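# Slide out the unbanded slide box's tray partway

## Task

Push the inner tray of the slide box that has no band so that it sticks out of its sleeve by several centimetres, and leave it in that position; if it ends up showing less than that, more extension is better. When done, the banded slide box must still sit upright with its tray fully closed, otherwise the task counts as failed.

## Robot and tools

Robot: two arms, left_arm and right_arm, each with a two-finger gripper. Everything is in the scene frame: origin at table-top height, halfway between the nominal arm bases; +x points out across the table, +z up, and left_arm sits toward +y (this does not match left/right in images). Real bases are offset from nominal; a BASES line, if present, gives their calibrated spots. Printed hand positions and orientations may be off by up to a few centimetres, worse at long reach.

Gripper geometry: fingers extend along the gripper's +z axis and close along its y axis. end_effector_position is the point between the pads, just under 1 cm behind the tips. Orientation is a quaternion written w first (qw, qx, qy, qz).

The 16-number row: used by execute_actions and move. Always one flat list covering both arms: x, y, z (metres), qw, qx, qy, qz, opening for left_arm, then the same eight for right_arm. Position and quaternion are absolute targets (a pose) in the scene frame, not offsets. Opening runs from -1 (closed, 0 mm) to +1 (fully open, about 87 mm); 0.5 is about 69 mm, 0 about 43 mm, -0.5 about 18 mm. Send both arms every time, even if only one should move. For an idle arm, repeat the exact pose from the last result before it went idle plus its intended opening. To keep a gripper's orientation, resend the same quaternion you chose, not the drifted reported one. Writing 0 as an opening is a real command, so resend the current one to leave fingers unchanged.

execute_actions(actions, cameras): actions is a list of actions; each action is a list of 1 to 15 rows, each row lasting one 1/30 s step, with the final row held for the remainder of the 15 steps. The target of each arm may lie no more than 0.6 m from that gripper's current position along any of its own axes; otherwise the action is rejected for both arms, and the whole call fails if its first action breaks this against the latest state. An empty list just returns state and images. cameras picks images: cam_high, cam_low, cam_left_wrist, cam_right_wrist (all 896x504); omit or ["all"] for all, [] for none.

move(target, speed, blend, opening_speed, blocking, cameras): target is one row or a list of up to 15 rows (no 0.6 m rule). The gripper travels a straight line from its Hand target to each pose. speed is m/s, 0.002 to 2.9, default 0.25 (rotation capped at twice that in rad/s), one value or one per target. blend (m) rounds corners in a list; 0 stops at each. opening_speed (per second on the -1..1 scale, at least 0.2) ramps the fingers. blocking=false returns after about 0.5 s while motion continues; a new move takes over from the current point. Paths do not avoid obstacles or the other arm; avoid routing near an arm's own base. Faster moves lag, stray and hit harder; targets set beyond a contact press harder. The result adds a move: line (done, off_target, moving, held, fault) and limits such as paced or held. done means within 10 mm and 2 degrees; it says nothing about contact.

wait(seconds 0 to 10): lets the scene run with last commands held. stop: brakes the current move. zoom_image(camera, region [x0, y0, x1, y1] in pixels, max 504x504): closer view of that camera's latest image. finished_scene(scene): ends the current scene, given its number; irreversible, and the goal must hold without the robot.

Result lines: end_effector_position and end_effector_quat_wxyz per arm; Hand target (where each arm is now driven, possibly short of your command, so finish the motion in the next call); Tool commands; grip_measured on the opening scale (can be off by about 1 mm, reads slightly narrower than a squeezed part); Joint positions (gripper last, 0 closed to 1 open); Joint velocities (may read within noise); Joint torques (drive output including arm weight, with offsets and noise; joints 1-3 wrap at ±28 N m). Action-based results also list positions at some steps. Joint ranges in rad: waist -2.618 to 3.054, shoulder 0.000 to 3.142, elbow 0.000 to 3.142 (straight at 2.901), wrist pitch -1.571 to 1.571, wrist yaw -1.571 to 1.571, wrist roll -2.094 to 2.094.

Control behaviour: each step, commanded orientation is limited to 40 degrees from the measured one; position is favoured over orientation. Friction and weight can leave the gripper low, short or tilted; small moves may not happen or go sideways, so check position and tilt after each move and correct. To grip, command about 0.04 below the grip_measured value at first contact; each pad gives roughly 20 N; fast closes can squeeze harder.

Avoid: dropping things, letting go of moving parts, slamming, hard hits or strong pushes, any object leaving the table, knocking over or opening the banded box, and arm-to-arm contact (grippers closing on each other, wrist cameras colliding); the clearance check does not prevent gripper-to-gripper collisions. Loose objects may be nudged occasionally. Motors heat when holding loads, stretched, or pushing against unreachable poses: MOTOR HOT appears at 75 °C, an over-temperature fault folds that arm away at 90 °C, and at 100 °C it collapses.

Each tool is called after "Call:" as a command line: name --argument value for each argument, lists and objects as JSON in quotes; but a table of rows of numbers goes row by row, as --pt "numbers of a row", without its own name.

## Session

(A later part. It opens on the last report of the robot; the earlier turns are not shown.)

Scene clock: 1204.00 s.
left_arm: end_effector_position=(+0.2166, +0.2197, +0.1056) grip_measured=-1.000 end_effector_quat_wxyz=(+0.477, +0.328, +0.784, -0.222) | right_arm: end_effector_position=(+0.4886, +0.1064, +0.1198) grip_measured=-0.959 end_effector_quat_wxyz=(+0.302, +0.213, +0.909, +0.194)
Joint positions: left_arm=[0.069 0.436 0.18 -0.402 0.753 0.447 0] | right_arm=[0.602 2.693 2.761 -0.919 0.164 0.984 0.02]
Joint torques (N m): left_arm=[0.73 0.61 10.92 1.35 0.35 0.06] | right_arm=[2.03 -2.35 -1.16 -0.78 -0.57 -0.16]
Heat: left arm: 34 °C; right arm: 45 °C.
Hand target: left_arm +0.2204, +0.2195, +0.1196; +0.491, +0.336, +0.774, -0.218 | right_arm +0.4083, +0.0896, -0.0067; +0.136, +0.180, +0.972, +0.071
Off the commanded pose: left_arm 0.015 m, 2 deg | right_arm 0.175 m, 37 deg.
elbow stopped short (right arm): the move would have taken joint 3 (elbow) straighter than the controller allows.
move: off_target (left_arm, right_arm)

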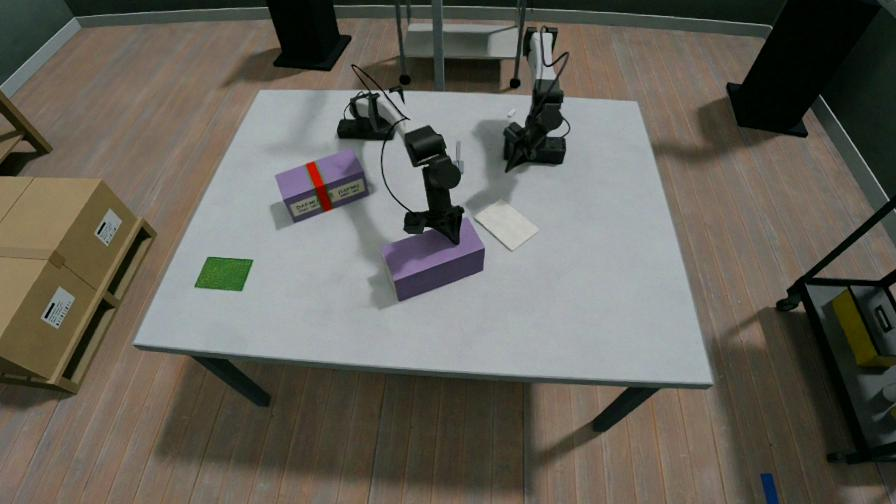

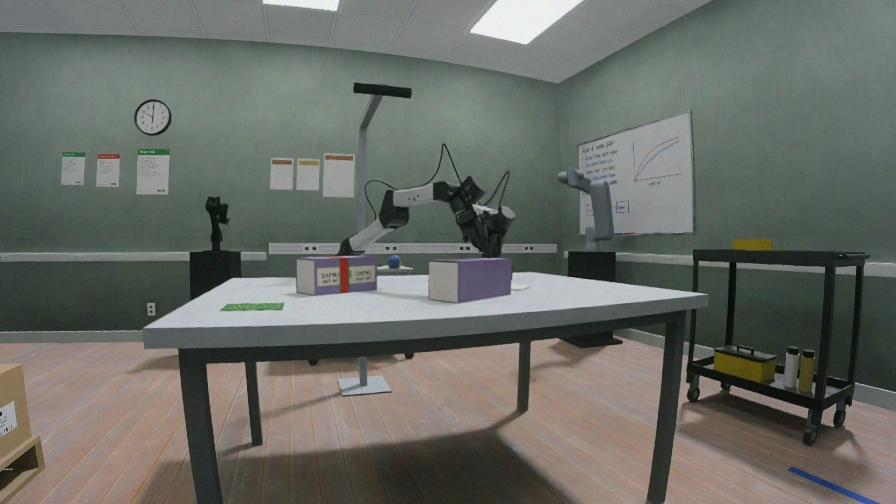

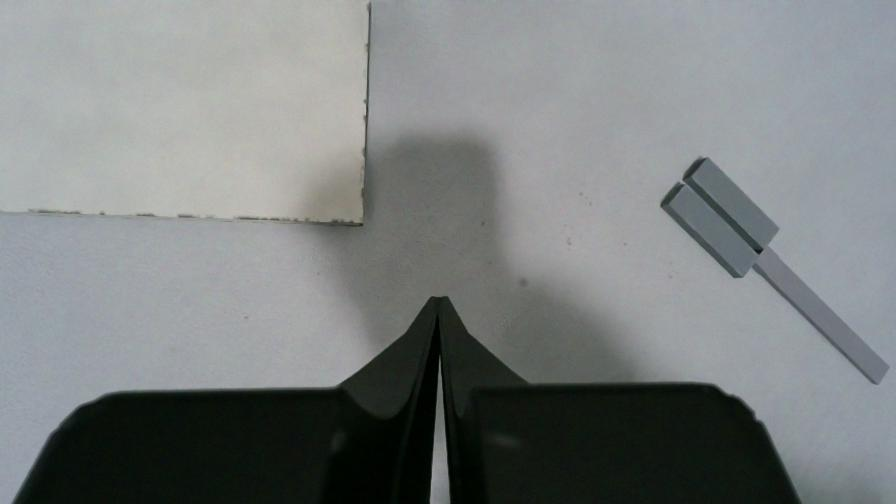

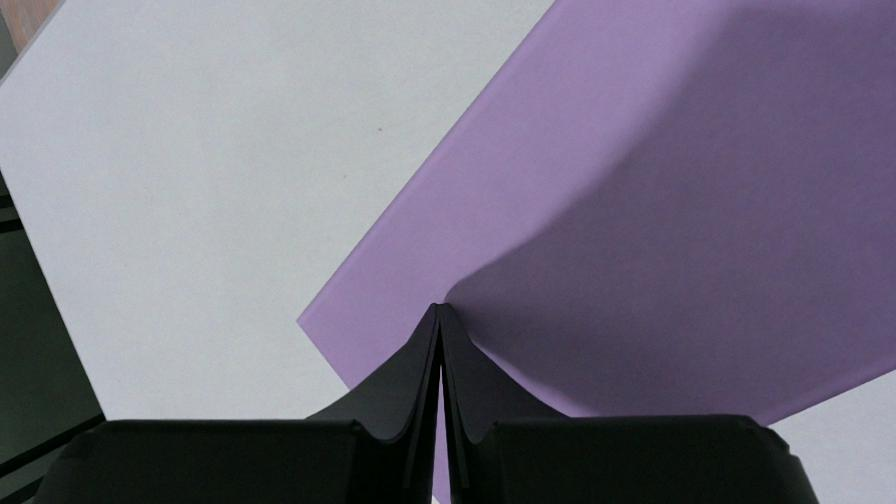

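Call:
move --pt "0.15 0.27 0.14 0.49 0.335 0.772 -0.218 -1 0.489 0.1 0.17 0.25 0.3 0.9 0.1 -1" --pt "0.15 0.27 0.14 0.49 0.335 0.772 -0.218 -1 0.535 0.005 0.175 0.25 0.4 0.88 0.1 -1" --pt "0.15 0.27 0.14 0.49 0.335 0.772 -0.218 -1 0.51 0.005 0.0 0.06 0.4 0.9 0.03 -1" --pt "0.15 0.27 0.14 0.49 0.335 0.772 -0.218 -1 0.31 -0.03 -0.03 0.06 0.4 0.9 0.0 -1" --speed '[0.15,0.15,0.1,0.08]'

Call:
zoom_image --camera "cam_high" --region '[250, 90, 530, 330]'

Scene clock: 1225.43 s.
left_arm: end_effector_position=(+0.1620, +0.2739, +0.1359) grip_measured=-1.000 end_effector_quat_wxyz=(+0.447, +0.298, +0.828, -0.162) | right_arm: end_effector_position=(+0.4950, +0.0712, +0.1325) grip_measured=-0.959 end_effector_quat_wxyz=(+0.300, +0.316, +0.885, +0.165)
Joint positions: left_arm=[0.819 0.515 0.479 -1.398 0.985 1.405 0] | right_arm=[0.569 2.689 2.828 -1.049 0.25 1.153 0.02]
Joint torques (N m): left_arm=[-0.46 1.61 6.67 0.37 0.5 -0.05] | right_arm=[-0.29 -15.39 8.84 1.7 0.23 0.11]
Heat: left arm: 31 °C; right arm: 41 °C.
Hand target: left_arm +0.1616, +0.2728, +0.1362; +0.448, +0.300, +0.826, -0.162 | right_arm +0.4988, +0.0746, +0.1708; +0.327, +0.320, +0.868, +0.193
Off the commanded pose: left_arm 0.013 m, 11 deg | right_arm 0.266 m, 35 deg.
elbow stopped short (right arm): the move would have taken joint 3 (elbow) straighter than the controller allows.
move: held (left_arm; a check stopped the path), off_target (right_arm; braked when a check withheld steps of left_arm); path passed 1 of 4 targets; limits=held
pose unreachable (left arm): on one or more control steps of this call, first in action 0 (counted from 0), this arm could not follow its commanded pose, so it was not sent that pose on those steps. It may still have moved: this result reports where it is.
cause: moving toward the commanded pose would bring two parts of the arm too close to each other (its shoulder (the part past joint 1) and its gripper housing, with joints 2 (shoulder) to 6 (wrist roll) between them).

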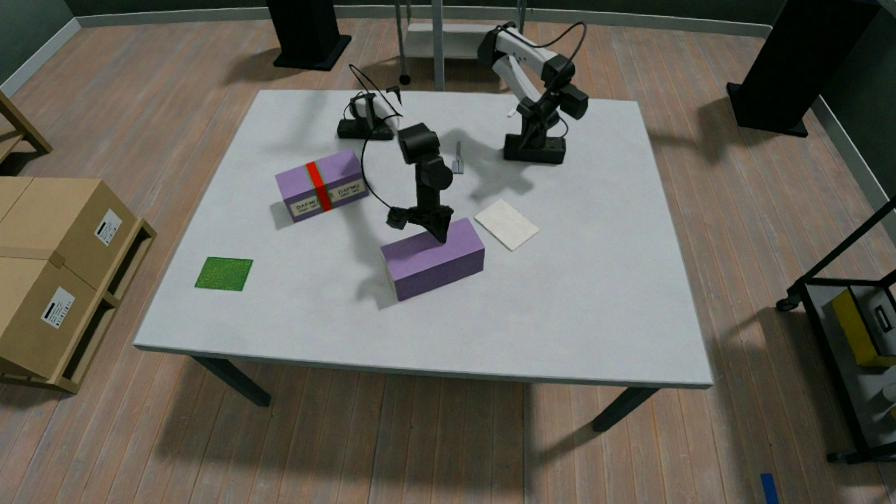

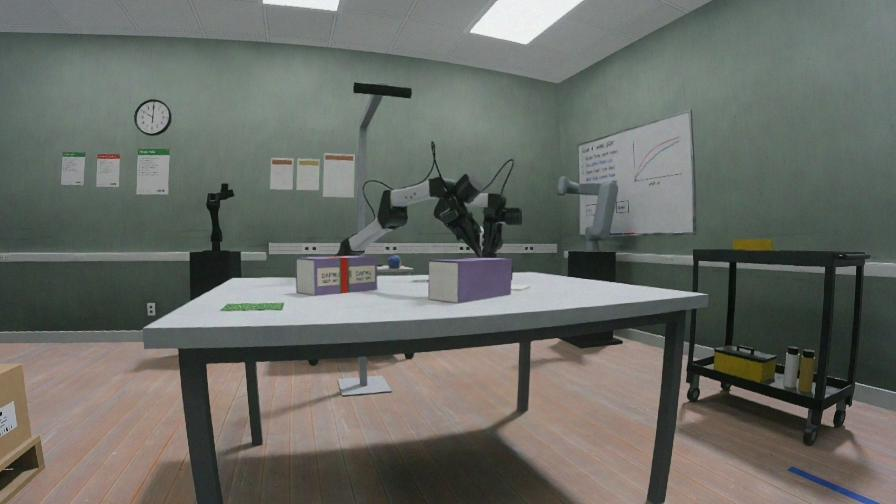

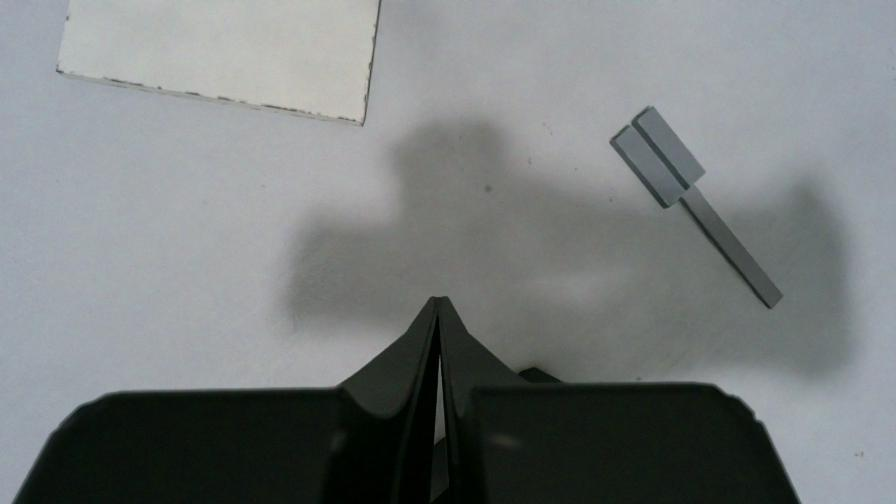

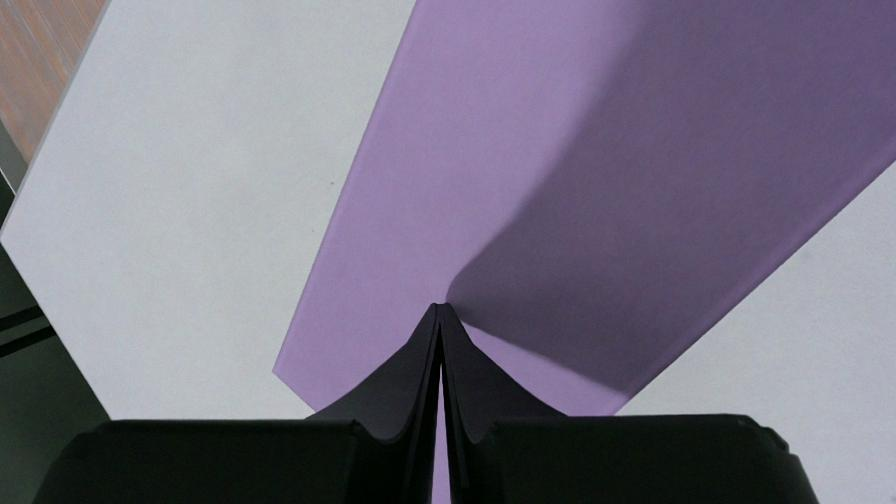

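Scaled by 1.800 (camera's finer frame: 1280x720).

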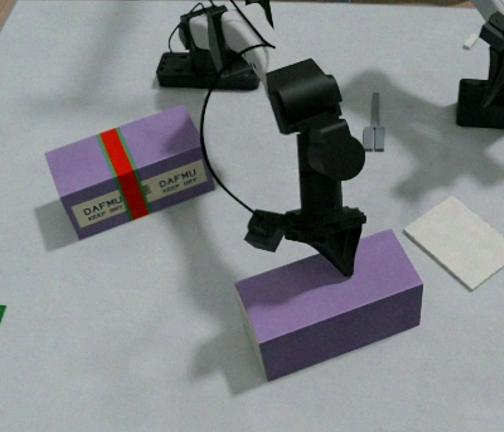

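Call:
move --pt "0.24 0.3 0.16 0.54 0.0 0.84 0.0 -1 0.535 0.005 0.175 0.25 0.4 0.88 0.1 -1" --pt "0.24 0.3 0.16 0.54 0.0 0.84 0.0 -1 0.51 0.005 0.0 0.06 0.4 0.9 0.03 -1" --pt "0.24 0.3 0.16 0.54 0.0 0.84 0.0 -1 0.30 -0.03 -0.03 0.06 0.4 0.9 0.0 -1" --speed '[0.15,0.1,0.08]'

Call:
zoom_image --camera "cam_high" --region '[250, 90, 530, 330]'

Scene clock: 1241.63 s.
left_arm: end_effector_position=(+0.2390, +0.3001, +0.1669) grip_measured=-1.000 end_effector_quat_wxyz=(+0.548, +0.001, +0.836, -0.003) | right_arm: end_effector_position=(+0.4264, +0.0209, +0.1167) grip_measured=-0.959 end_effector_quat_wxyz=(+0.226, +0.428, +0.843, +0.235)
Joint positions: left_arm=[-0.259 0.21 0.342 -0.558 -0.259 -0.121 0] | right_arm=[0.5 2.091 1.681 -0.502 0.091 1.393 0.021]
Joint torques (N m): left_arm=[-0.7 3.82 6.34 1.88 -0.07 -0.07] | right_arm=[1.36 -2.06 -2.8 -2.37 0.02 -0.64]
Heat: left arm: 31 °C; right arm: 48 °C.
Hand target: left_arm +0.2397, +0.3001, +0.1601; +0.541, +0.000, +0.841, +0.000 | right_arm +0.3139, -0.0261, +0.0058; +0.071, +0.405, +0.911, +0.021
Off the commanded pose: left_arm 0.007 m, 1 deg | right_arm 0.200 m, 34 deg.
elbow stopped short (right arm): the move would have taken joint 3 (elbow) straighter than the controller allows.
move: off_target (right_arm)

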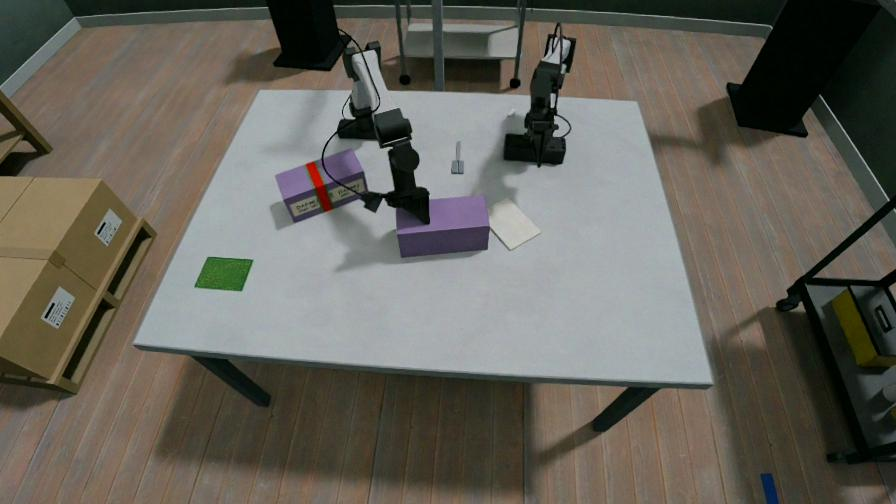

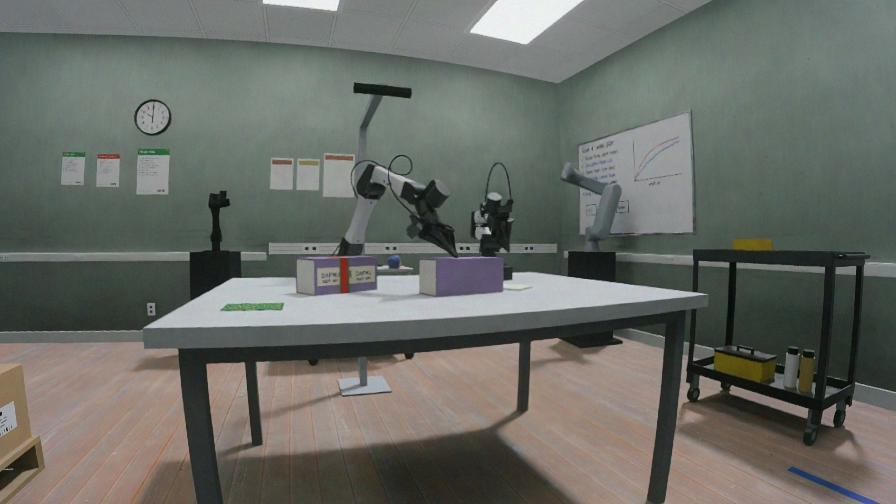

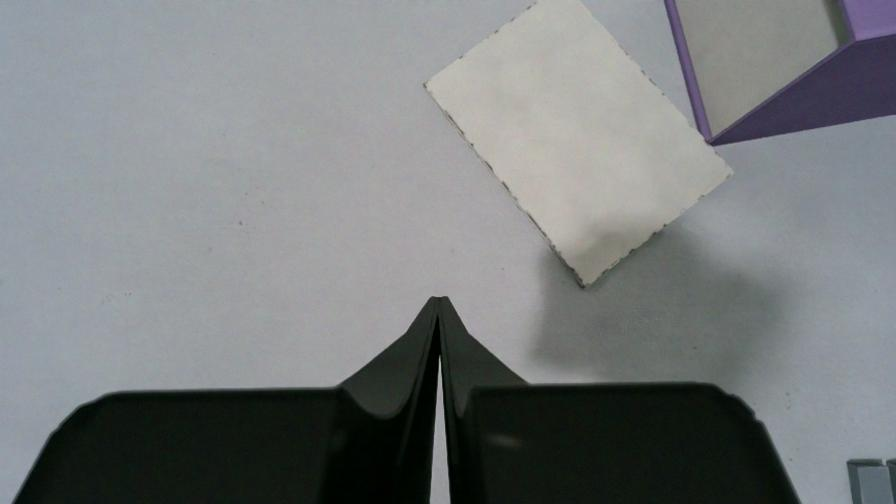

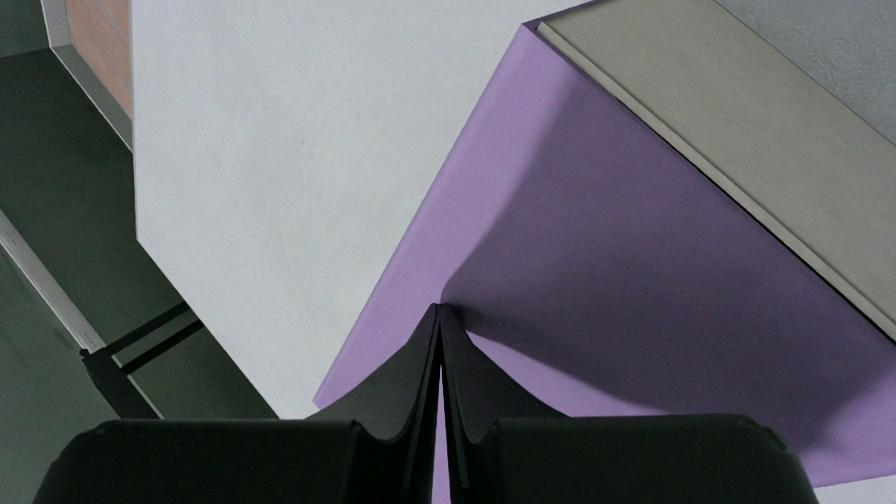

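Scaled by 1.800 (camera's finer frame: 1280x720).

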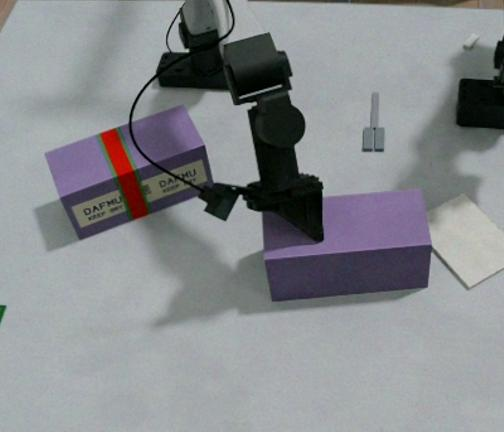

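Call:
move --pt "0.33 0.24 0.12 0.4172 0.5305 0.655 -0.3379 -1 0.30 -0.03 -0.03 0.06 0.4 0.9 0.0 -1" --pt "0.355 0.20 0.055 0.4172 0.5305 0.655 -0.3379 -1 0.30 -0.03 -0.03 0.06 0.4 0.9 0.0 -1" --speed 0.2

Call:
zoom_image --camera "cam_right_wrist" --region '[440, 0, 896, 360]'

Scene clock: 1265.23 s.
left_arm: end_effector_position=(+0.3604, +0.2024, +0.0596) grip_measured=-1.000 end_effector_quat_wxyz=(+0.424, +0.532, +0.653, -0.332) | right_arm: end_effector_position=(+0.4236, +0.0202, +0.1168) grip_measured=-0.959 end_effector_quat_wxyz=(+0.224, +0.428, +0.844, +0.234)
Joint positions: left_arm=[0.102 1.834 0.841 -0.261 1.113 1.239 0] | right_arm=[0.501 2.084 1.673 -0.505 0.089 1.393 0.021]
Joint torques (N m): left_arm=[-0.69 -7.82 4.21 0.66 0.46 -0.11] | right_arm=[1.33 -1.78 -2.8 -2.28 0.03 -0.64]
Heat: left arm: 32 °C; right arm: 41 °C.
Hand target: left_arm +0.3549, +0.2000, +0.0550; +0.417, +0.531, +0.655, -0.338 | right_arm +0.3127, -0.0265, +0.0059; +0.071, +0.405, +0.911, +0.022
Off the commanded pose: left_arm 0.007 m, 1 deg | right_arm 0.198 m, 34 deg.
move: off_target (right_arm)

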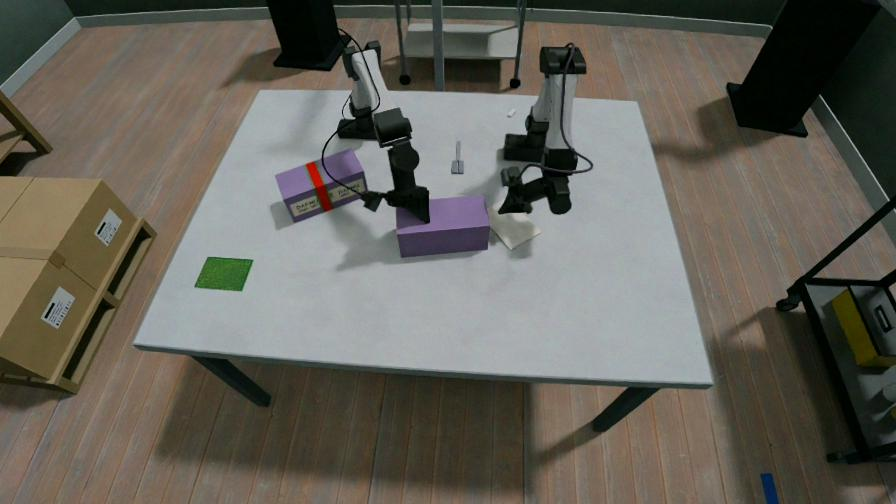

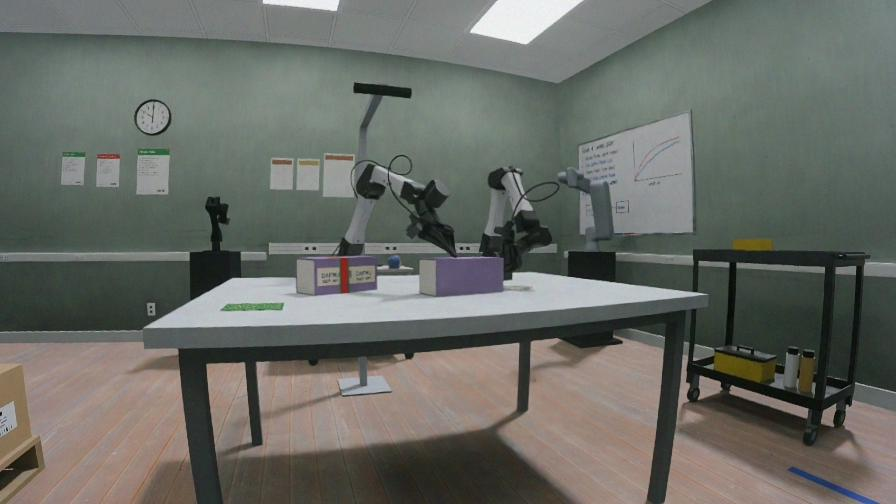

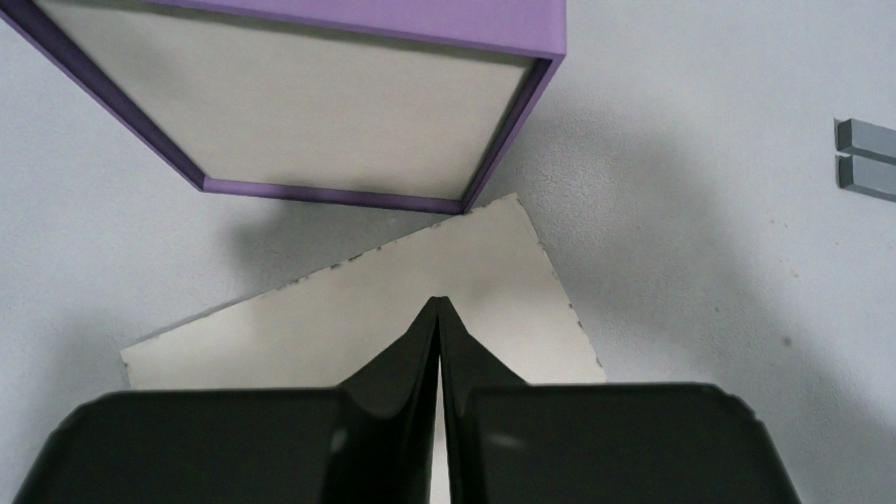

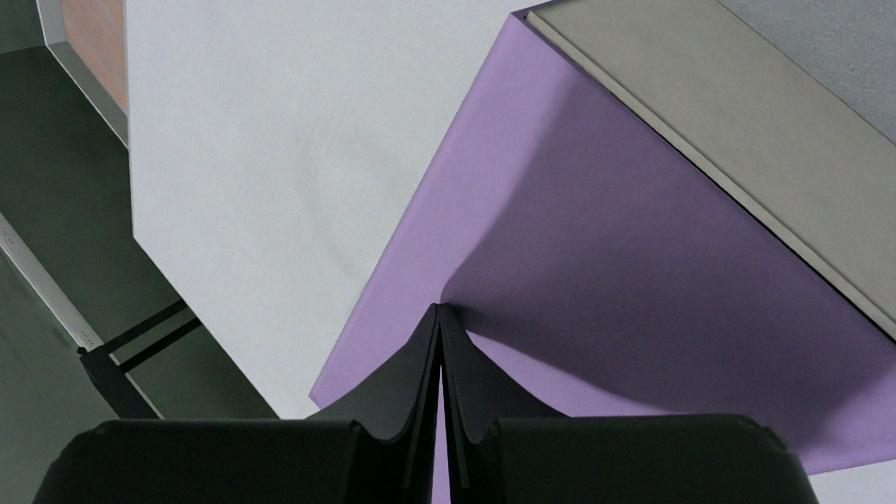

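Scaled by 1.105 (camera's finer frame: 1280x720).

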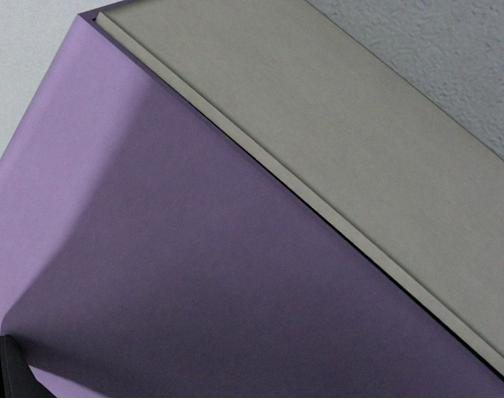

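Call:
move --pt "0.411 0.205 0.055 0.4022 0.5586 0.6314 -0.3558 -1 0.30 -0.03 -0.03 0.06 0.4 0.9 0.0 -1" --pt "0.424 0.105 0.055 0.4022 0.5586 0.6314 -0.3558 -1 0.30 -0.03 -0.03 0.06 0.4 0.9 0.0 -1" --speed '[0.15,0.04]'

Call:
zoom_image --camera "cam_high" --region '[250, 90, 530, 330]'

Scene clock: 1280.83 s.
left_arm: end_effector_position=(+0.4319, +0.1340, +0.0555) grip_measured=-1.000 end_effector_quat_wxyz=(+0.396, +0.538, +0.665, -0.334) | right_arm: end_effector_position=(+0.4207, +0.0097, +0.1147) grip_measured=-0.959 end_effector_quat_wxyz=(+0.234, +0.435, +0.844, +0.211)
Joint positions: left_arm=[-0.106 2.048 1.137 -0.11 0.996 0.919 0] | right_arm=[0.501 2.071 1.662 -0.533 0.135 1.393 0.021]
Joint torques (N m): left_arm=[-5.68 -9.16 5.31 1.49 0.8 -0.05] | right_arm=[1.18 -0.85 -2.55 -2.04 -0.34 -0.53]
Heat: left arm: 31 °C; right arm: 38 °C.
Hand target: left_arm +0.4223, +0.1065, +0.0555; +0.401, +0.560, +0.632, -0.357 | right_arm +0.3105, -0.0291, +0.0051; +0.070, +0.410, +0.909, +0.017
Off the commanded pose: left_arm 0.030 m, 5 deg | right_arm 0.193 m, 33 deg.
move: off_target (left_arm, right_arm)

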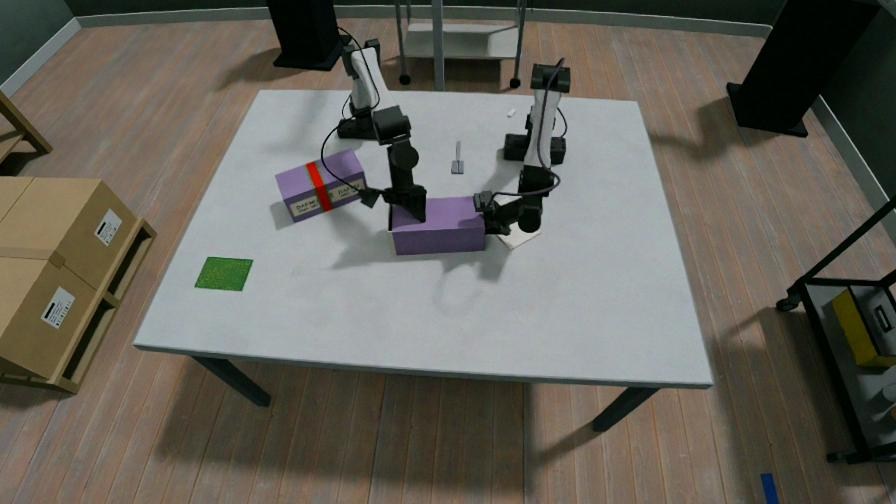

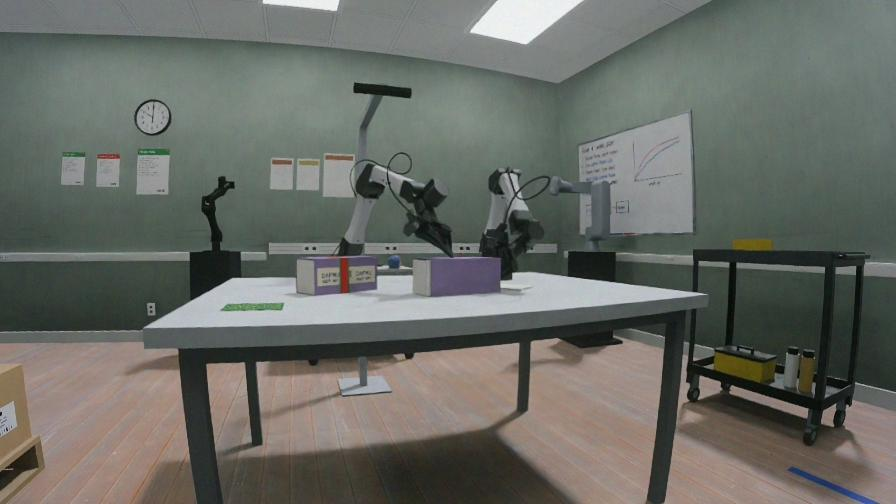

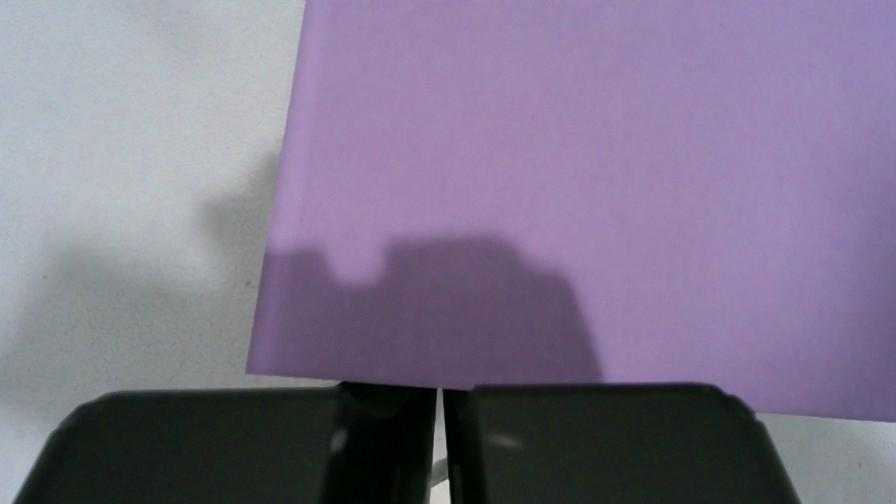

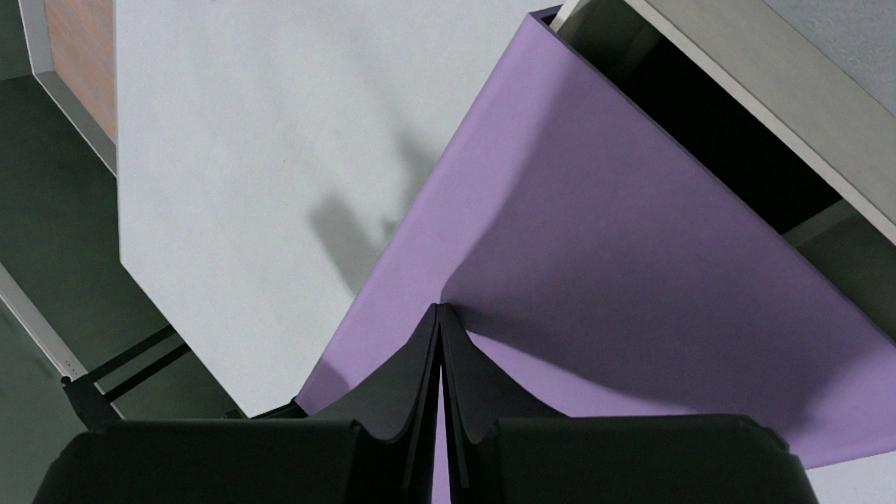

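Scaled by 1.800 (camera's finer frame: 1280x720).

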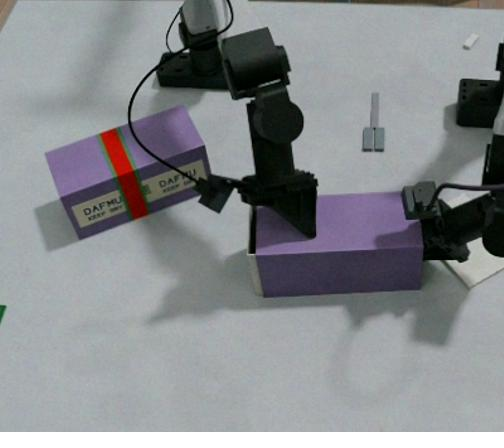

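Call:
move --target '[0.432,0.045,0.055,0.4022,0.5586,0.6314,-0.3558,-1,0.30,-0.03,-0.03,0.06,0.4,0.9,0.0,-1]' --speed 0.04

Call:
zoom_image --camera "cam_high" --region '[250, 90, 530, 330]'

Scene clock: 1290.70 s.
left_arm: end_effector_position=(+0.4403, +0.0869, +0.0594) grip_measured=-1.000 end_effector_quat_wxyz=(+0.406, +0.529, +0.665, -0.336) | right_arm: end_effector_position=(+0.4186, -0.0278, +0.1144) grip_measured=-0.959 end_effector_quat_wxyz=(+0.260, +0.458, +0.835, +0.158)
Joint positions: left_arm=[-0.218 2.075 1.145 0.088 0.934 0.713 0] | right_arm=[0.474 2.032 1.634 -0.595 0.235 1.391 0.021]
Joint torques (N m): left_arm=[-8.61 -7.13 8.88 1.59 0.51 -0.06] | right_arm=[2.67 0.81 -3.29 -1.4 -1.15 -0.38]
Heat: left arm: 31 °C; right arm: 37 °C.
Hand target: left_arm +0.4286, +0.0479, +0.0561; +0.402, +0.559, +0.632, -0.356 | right_arm +0.3055, -0.0385, +0.0046; +0.070, +0.419, +0.905, +0.009
Off the commanded pose: left_arm 0.043 m, 6 deg | right_arm 0.187 m, 31 deg.
move: off_target (left_arm, right_arm)

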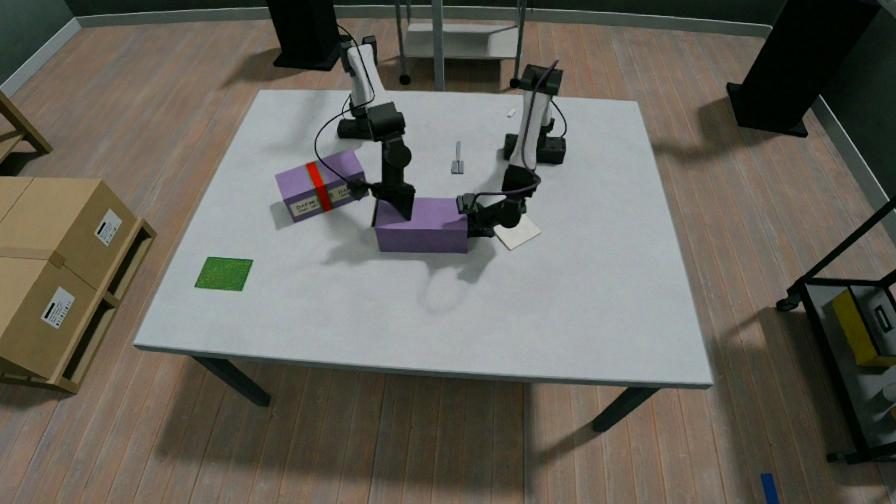

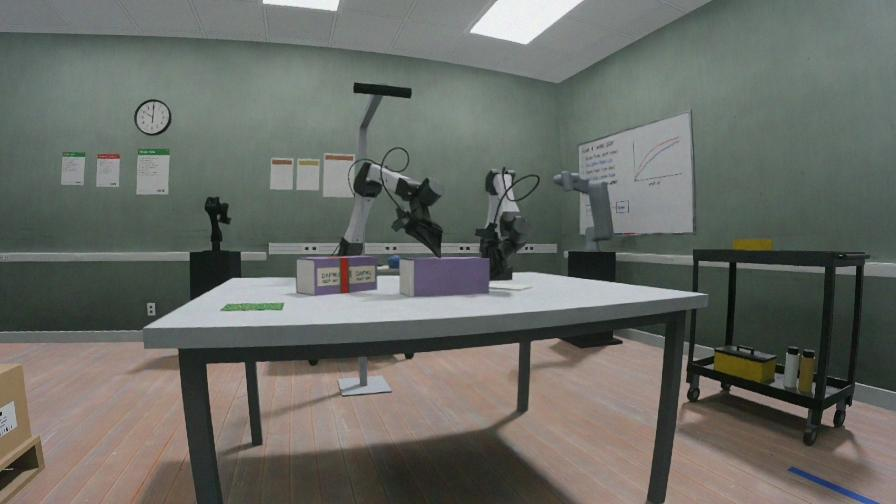

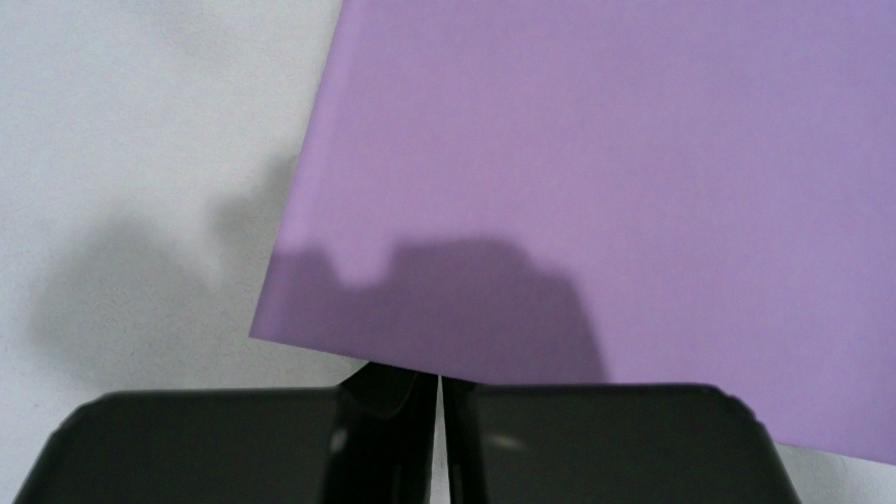

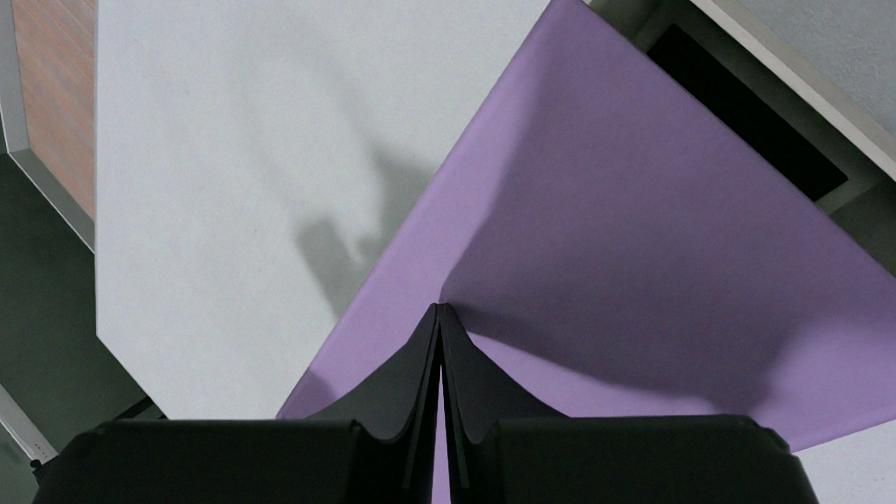

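Scaled by 1.800 (camera's finer frame: 1280x720).

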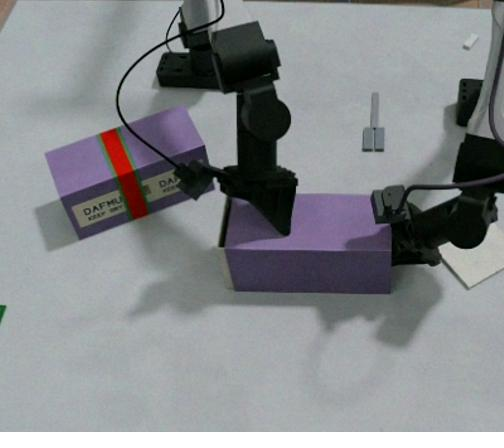

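Call:
move --pt "0.432 0.045 0.055 0.4022 0.5586 0.6314 -0.3558 -1 0.31 0.08 -0.06 0.06 0.4 0.9 0.0 -1" --pt "0.438 -0.02 0.055 0.4022 0.5586 0.6314 -0.3558 -1 0.31 0.1 -0.06 0.06 0.4 0.9 0.0 -1" --speed '[0.08,0.04]'

Call:
zoom_image --camera "cam_high" --region '[250, 90, 530, 330]'

Scene clock: 1307.90 s.
left_arm: end_effector_position=(+0.4412, +0.0864, +0.0595) grip_measured=-1.000 end_effector_quat_wxyz=(+0.408, +0.530, +0.664, -0.334) | right_arm: end_effector_position=(+0.4229, +0.0229, +0.1264) grip_measured=-0.959 end_effector_quat_wxyz=(+0.261, +0.463, +0.825, +0.191)
Joint positions: left_arm=[-0.22 2.075 1.145 0.093 0.93 0.713 0] | right_arm=[0.559 2.097 1.752 -0.611 0.253 1.484 0.021]
Joint torques (N m): left_arm=[-0.5 -11.4 6.13 1.17 0.37 0] | right_arm=[-0.69 -9.06 5.12 1.29 0.09 -0.03]
Heat: left arm: 31 °C; right arm: 35 °C.
Hand target: left_arm +0.4399, +0.0840, +0.0598; +0.407, +0.532, +0.662, -0.336 | right_arm +0.4166, +0.0200, +0.1149; +0.251, +0.462, +0.832, +0.176
Off the commanded pose: left_arm 0.107 m, 6 deg | right_arm 0.231 m, 34 deg.
move: held (left_arm, right_arm; a check stopped the path); path passed 0 of 2 targets; limits=held
pose unreachable (left arm): on one or more control steps of this call, first in action 0 (counted from 0), this arm could not follow its commanded pose, so it was not sent that pose on those steps. It may still have moved: this result reports where it is.
cause: moving toward the commanded pose would bring a part of the arm too close to another arm (this arm's wrist camera and the right arm's wrist (the part past joint 4), along the way the arms are being sent, or toward where that arm still pushes).
pose unreachable (right arm): on one or more control steps of this call, first in action 0 (counted from 0), this arm could not follow its commanded pose, so it was not sent that pose on those steps. It may still have moved: this result reports where it is.
cause: moving toward the commanded pose would bring a part of the arm too close to another arm (this arm's wrist (the part past joint 4) and the left arm's wrist camera, at the place that arm was heading or pushing toward when its own hold began).

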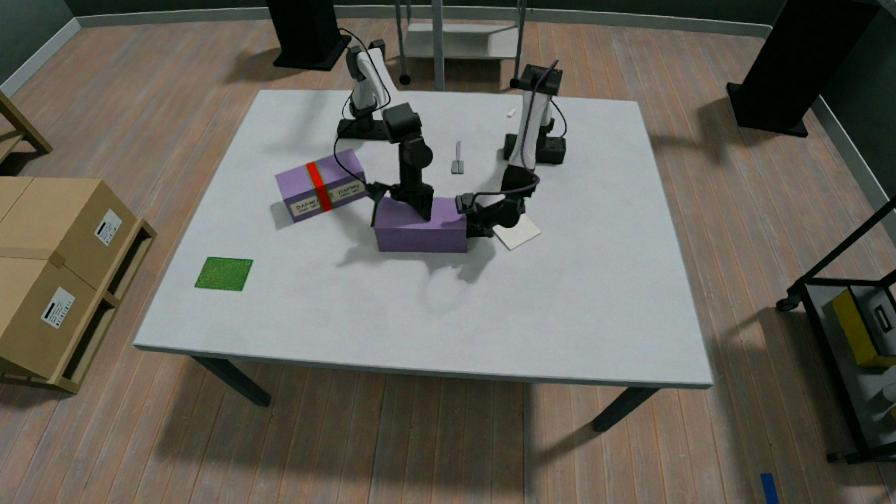

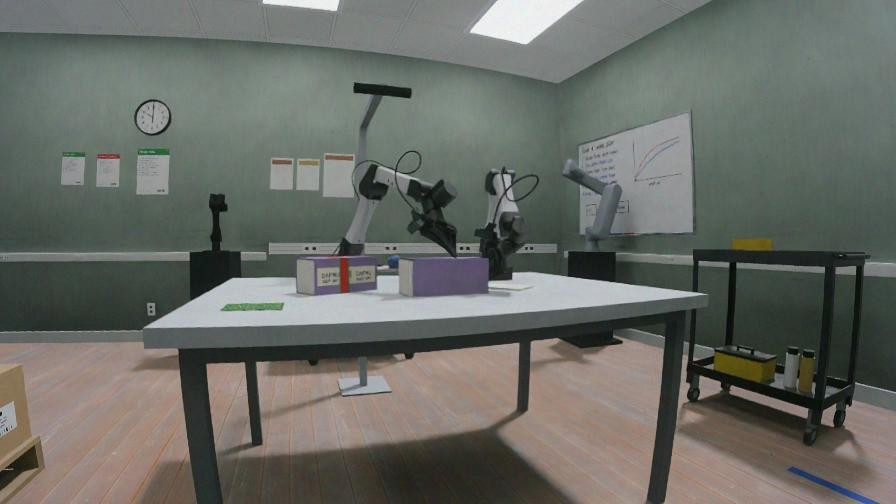

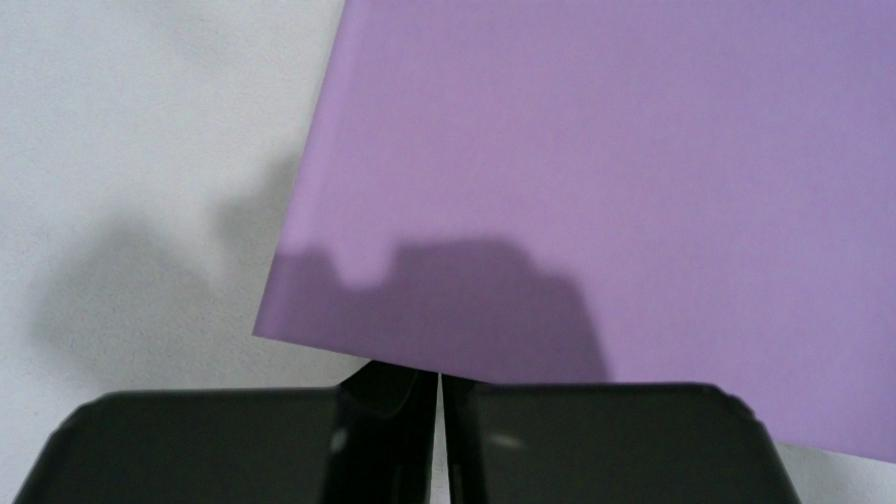

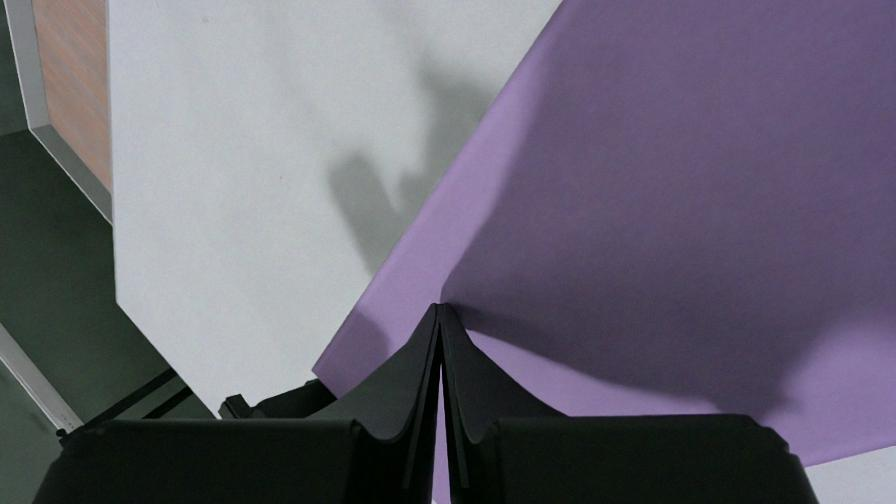

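Scaled by 1.800 (camera's finer frame: 1280x720).

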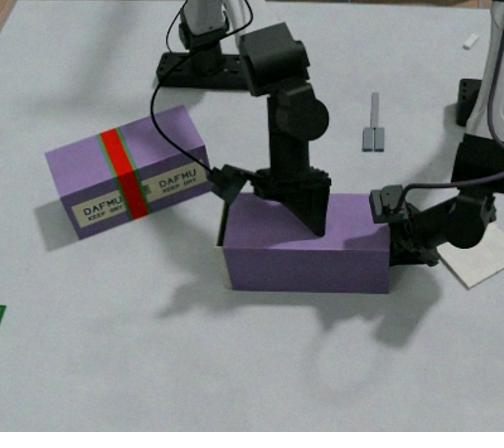

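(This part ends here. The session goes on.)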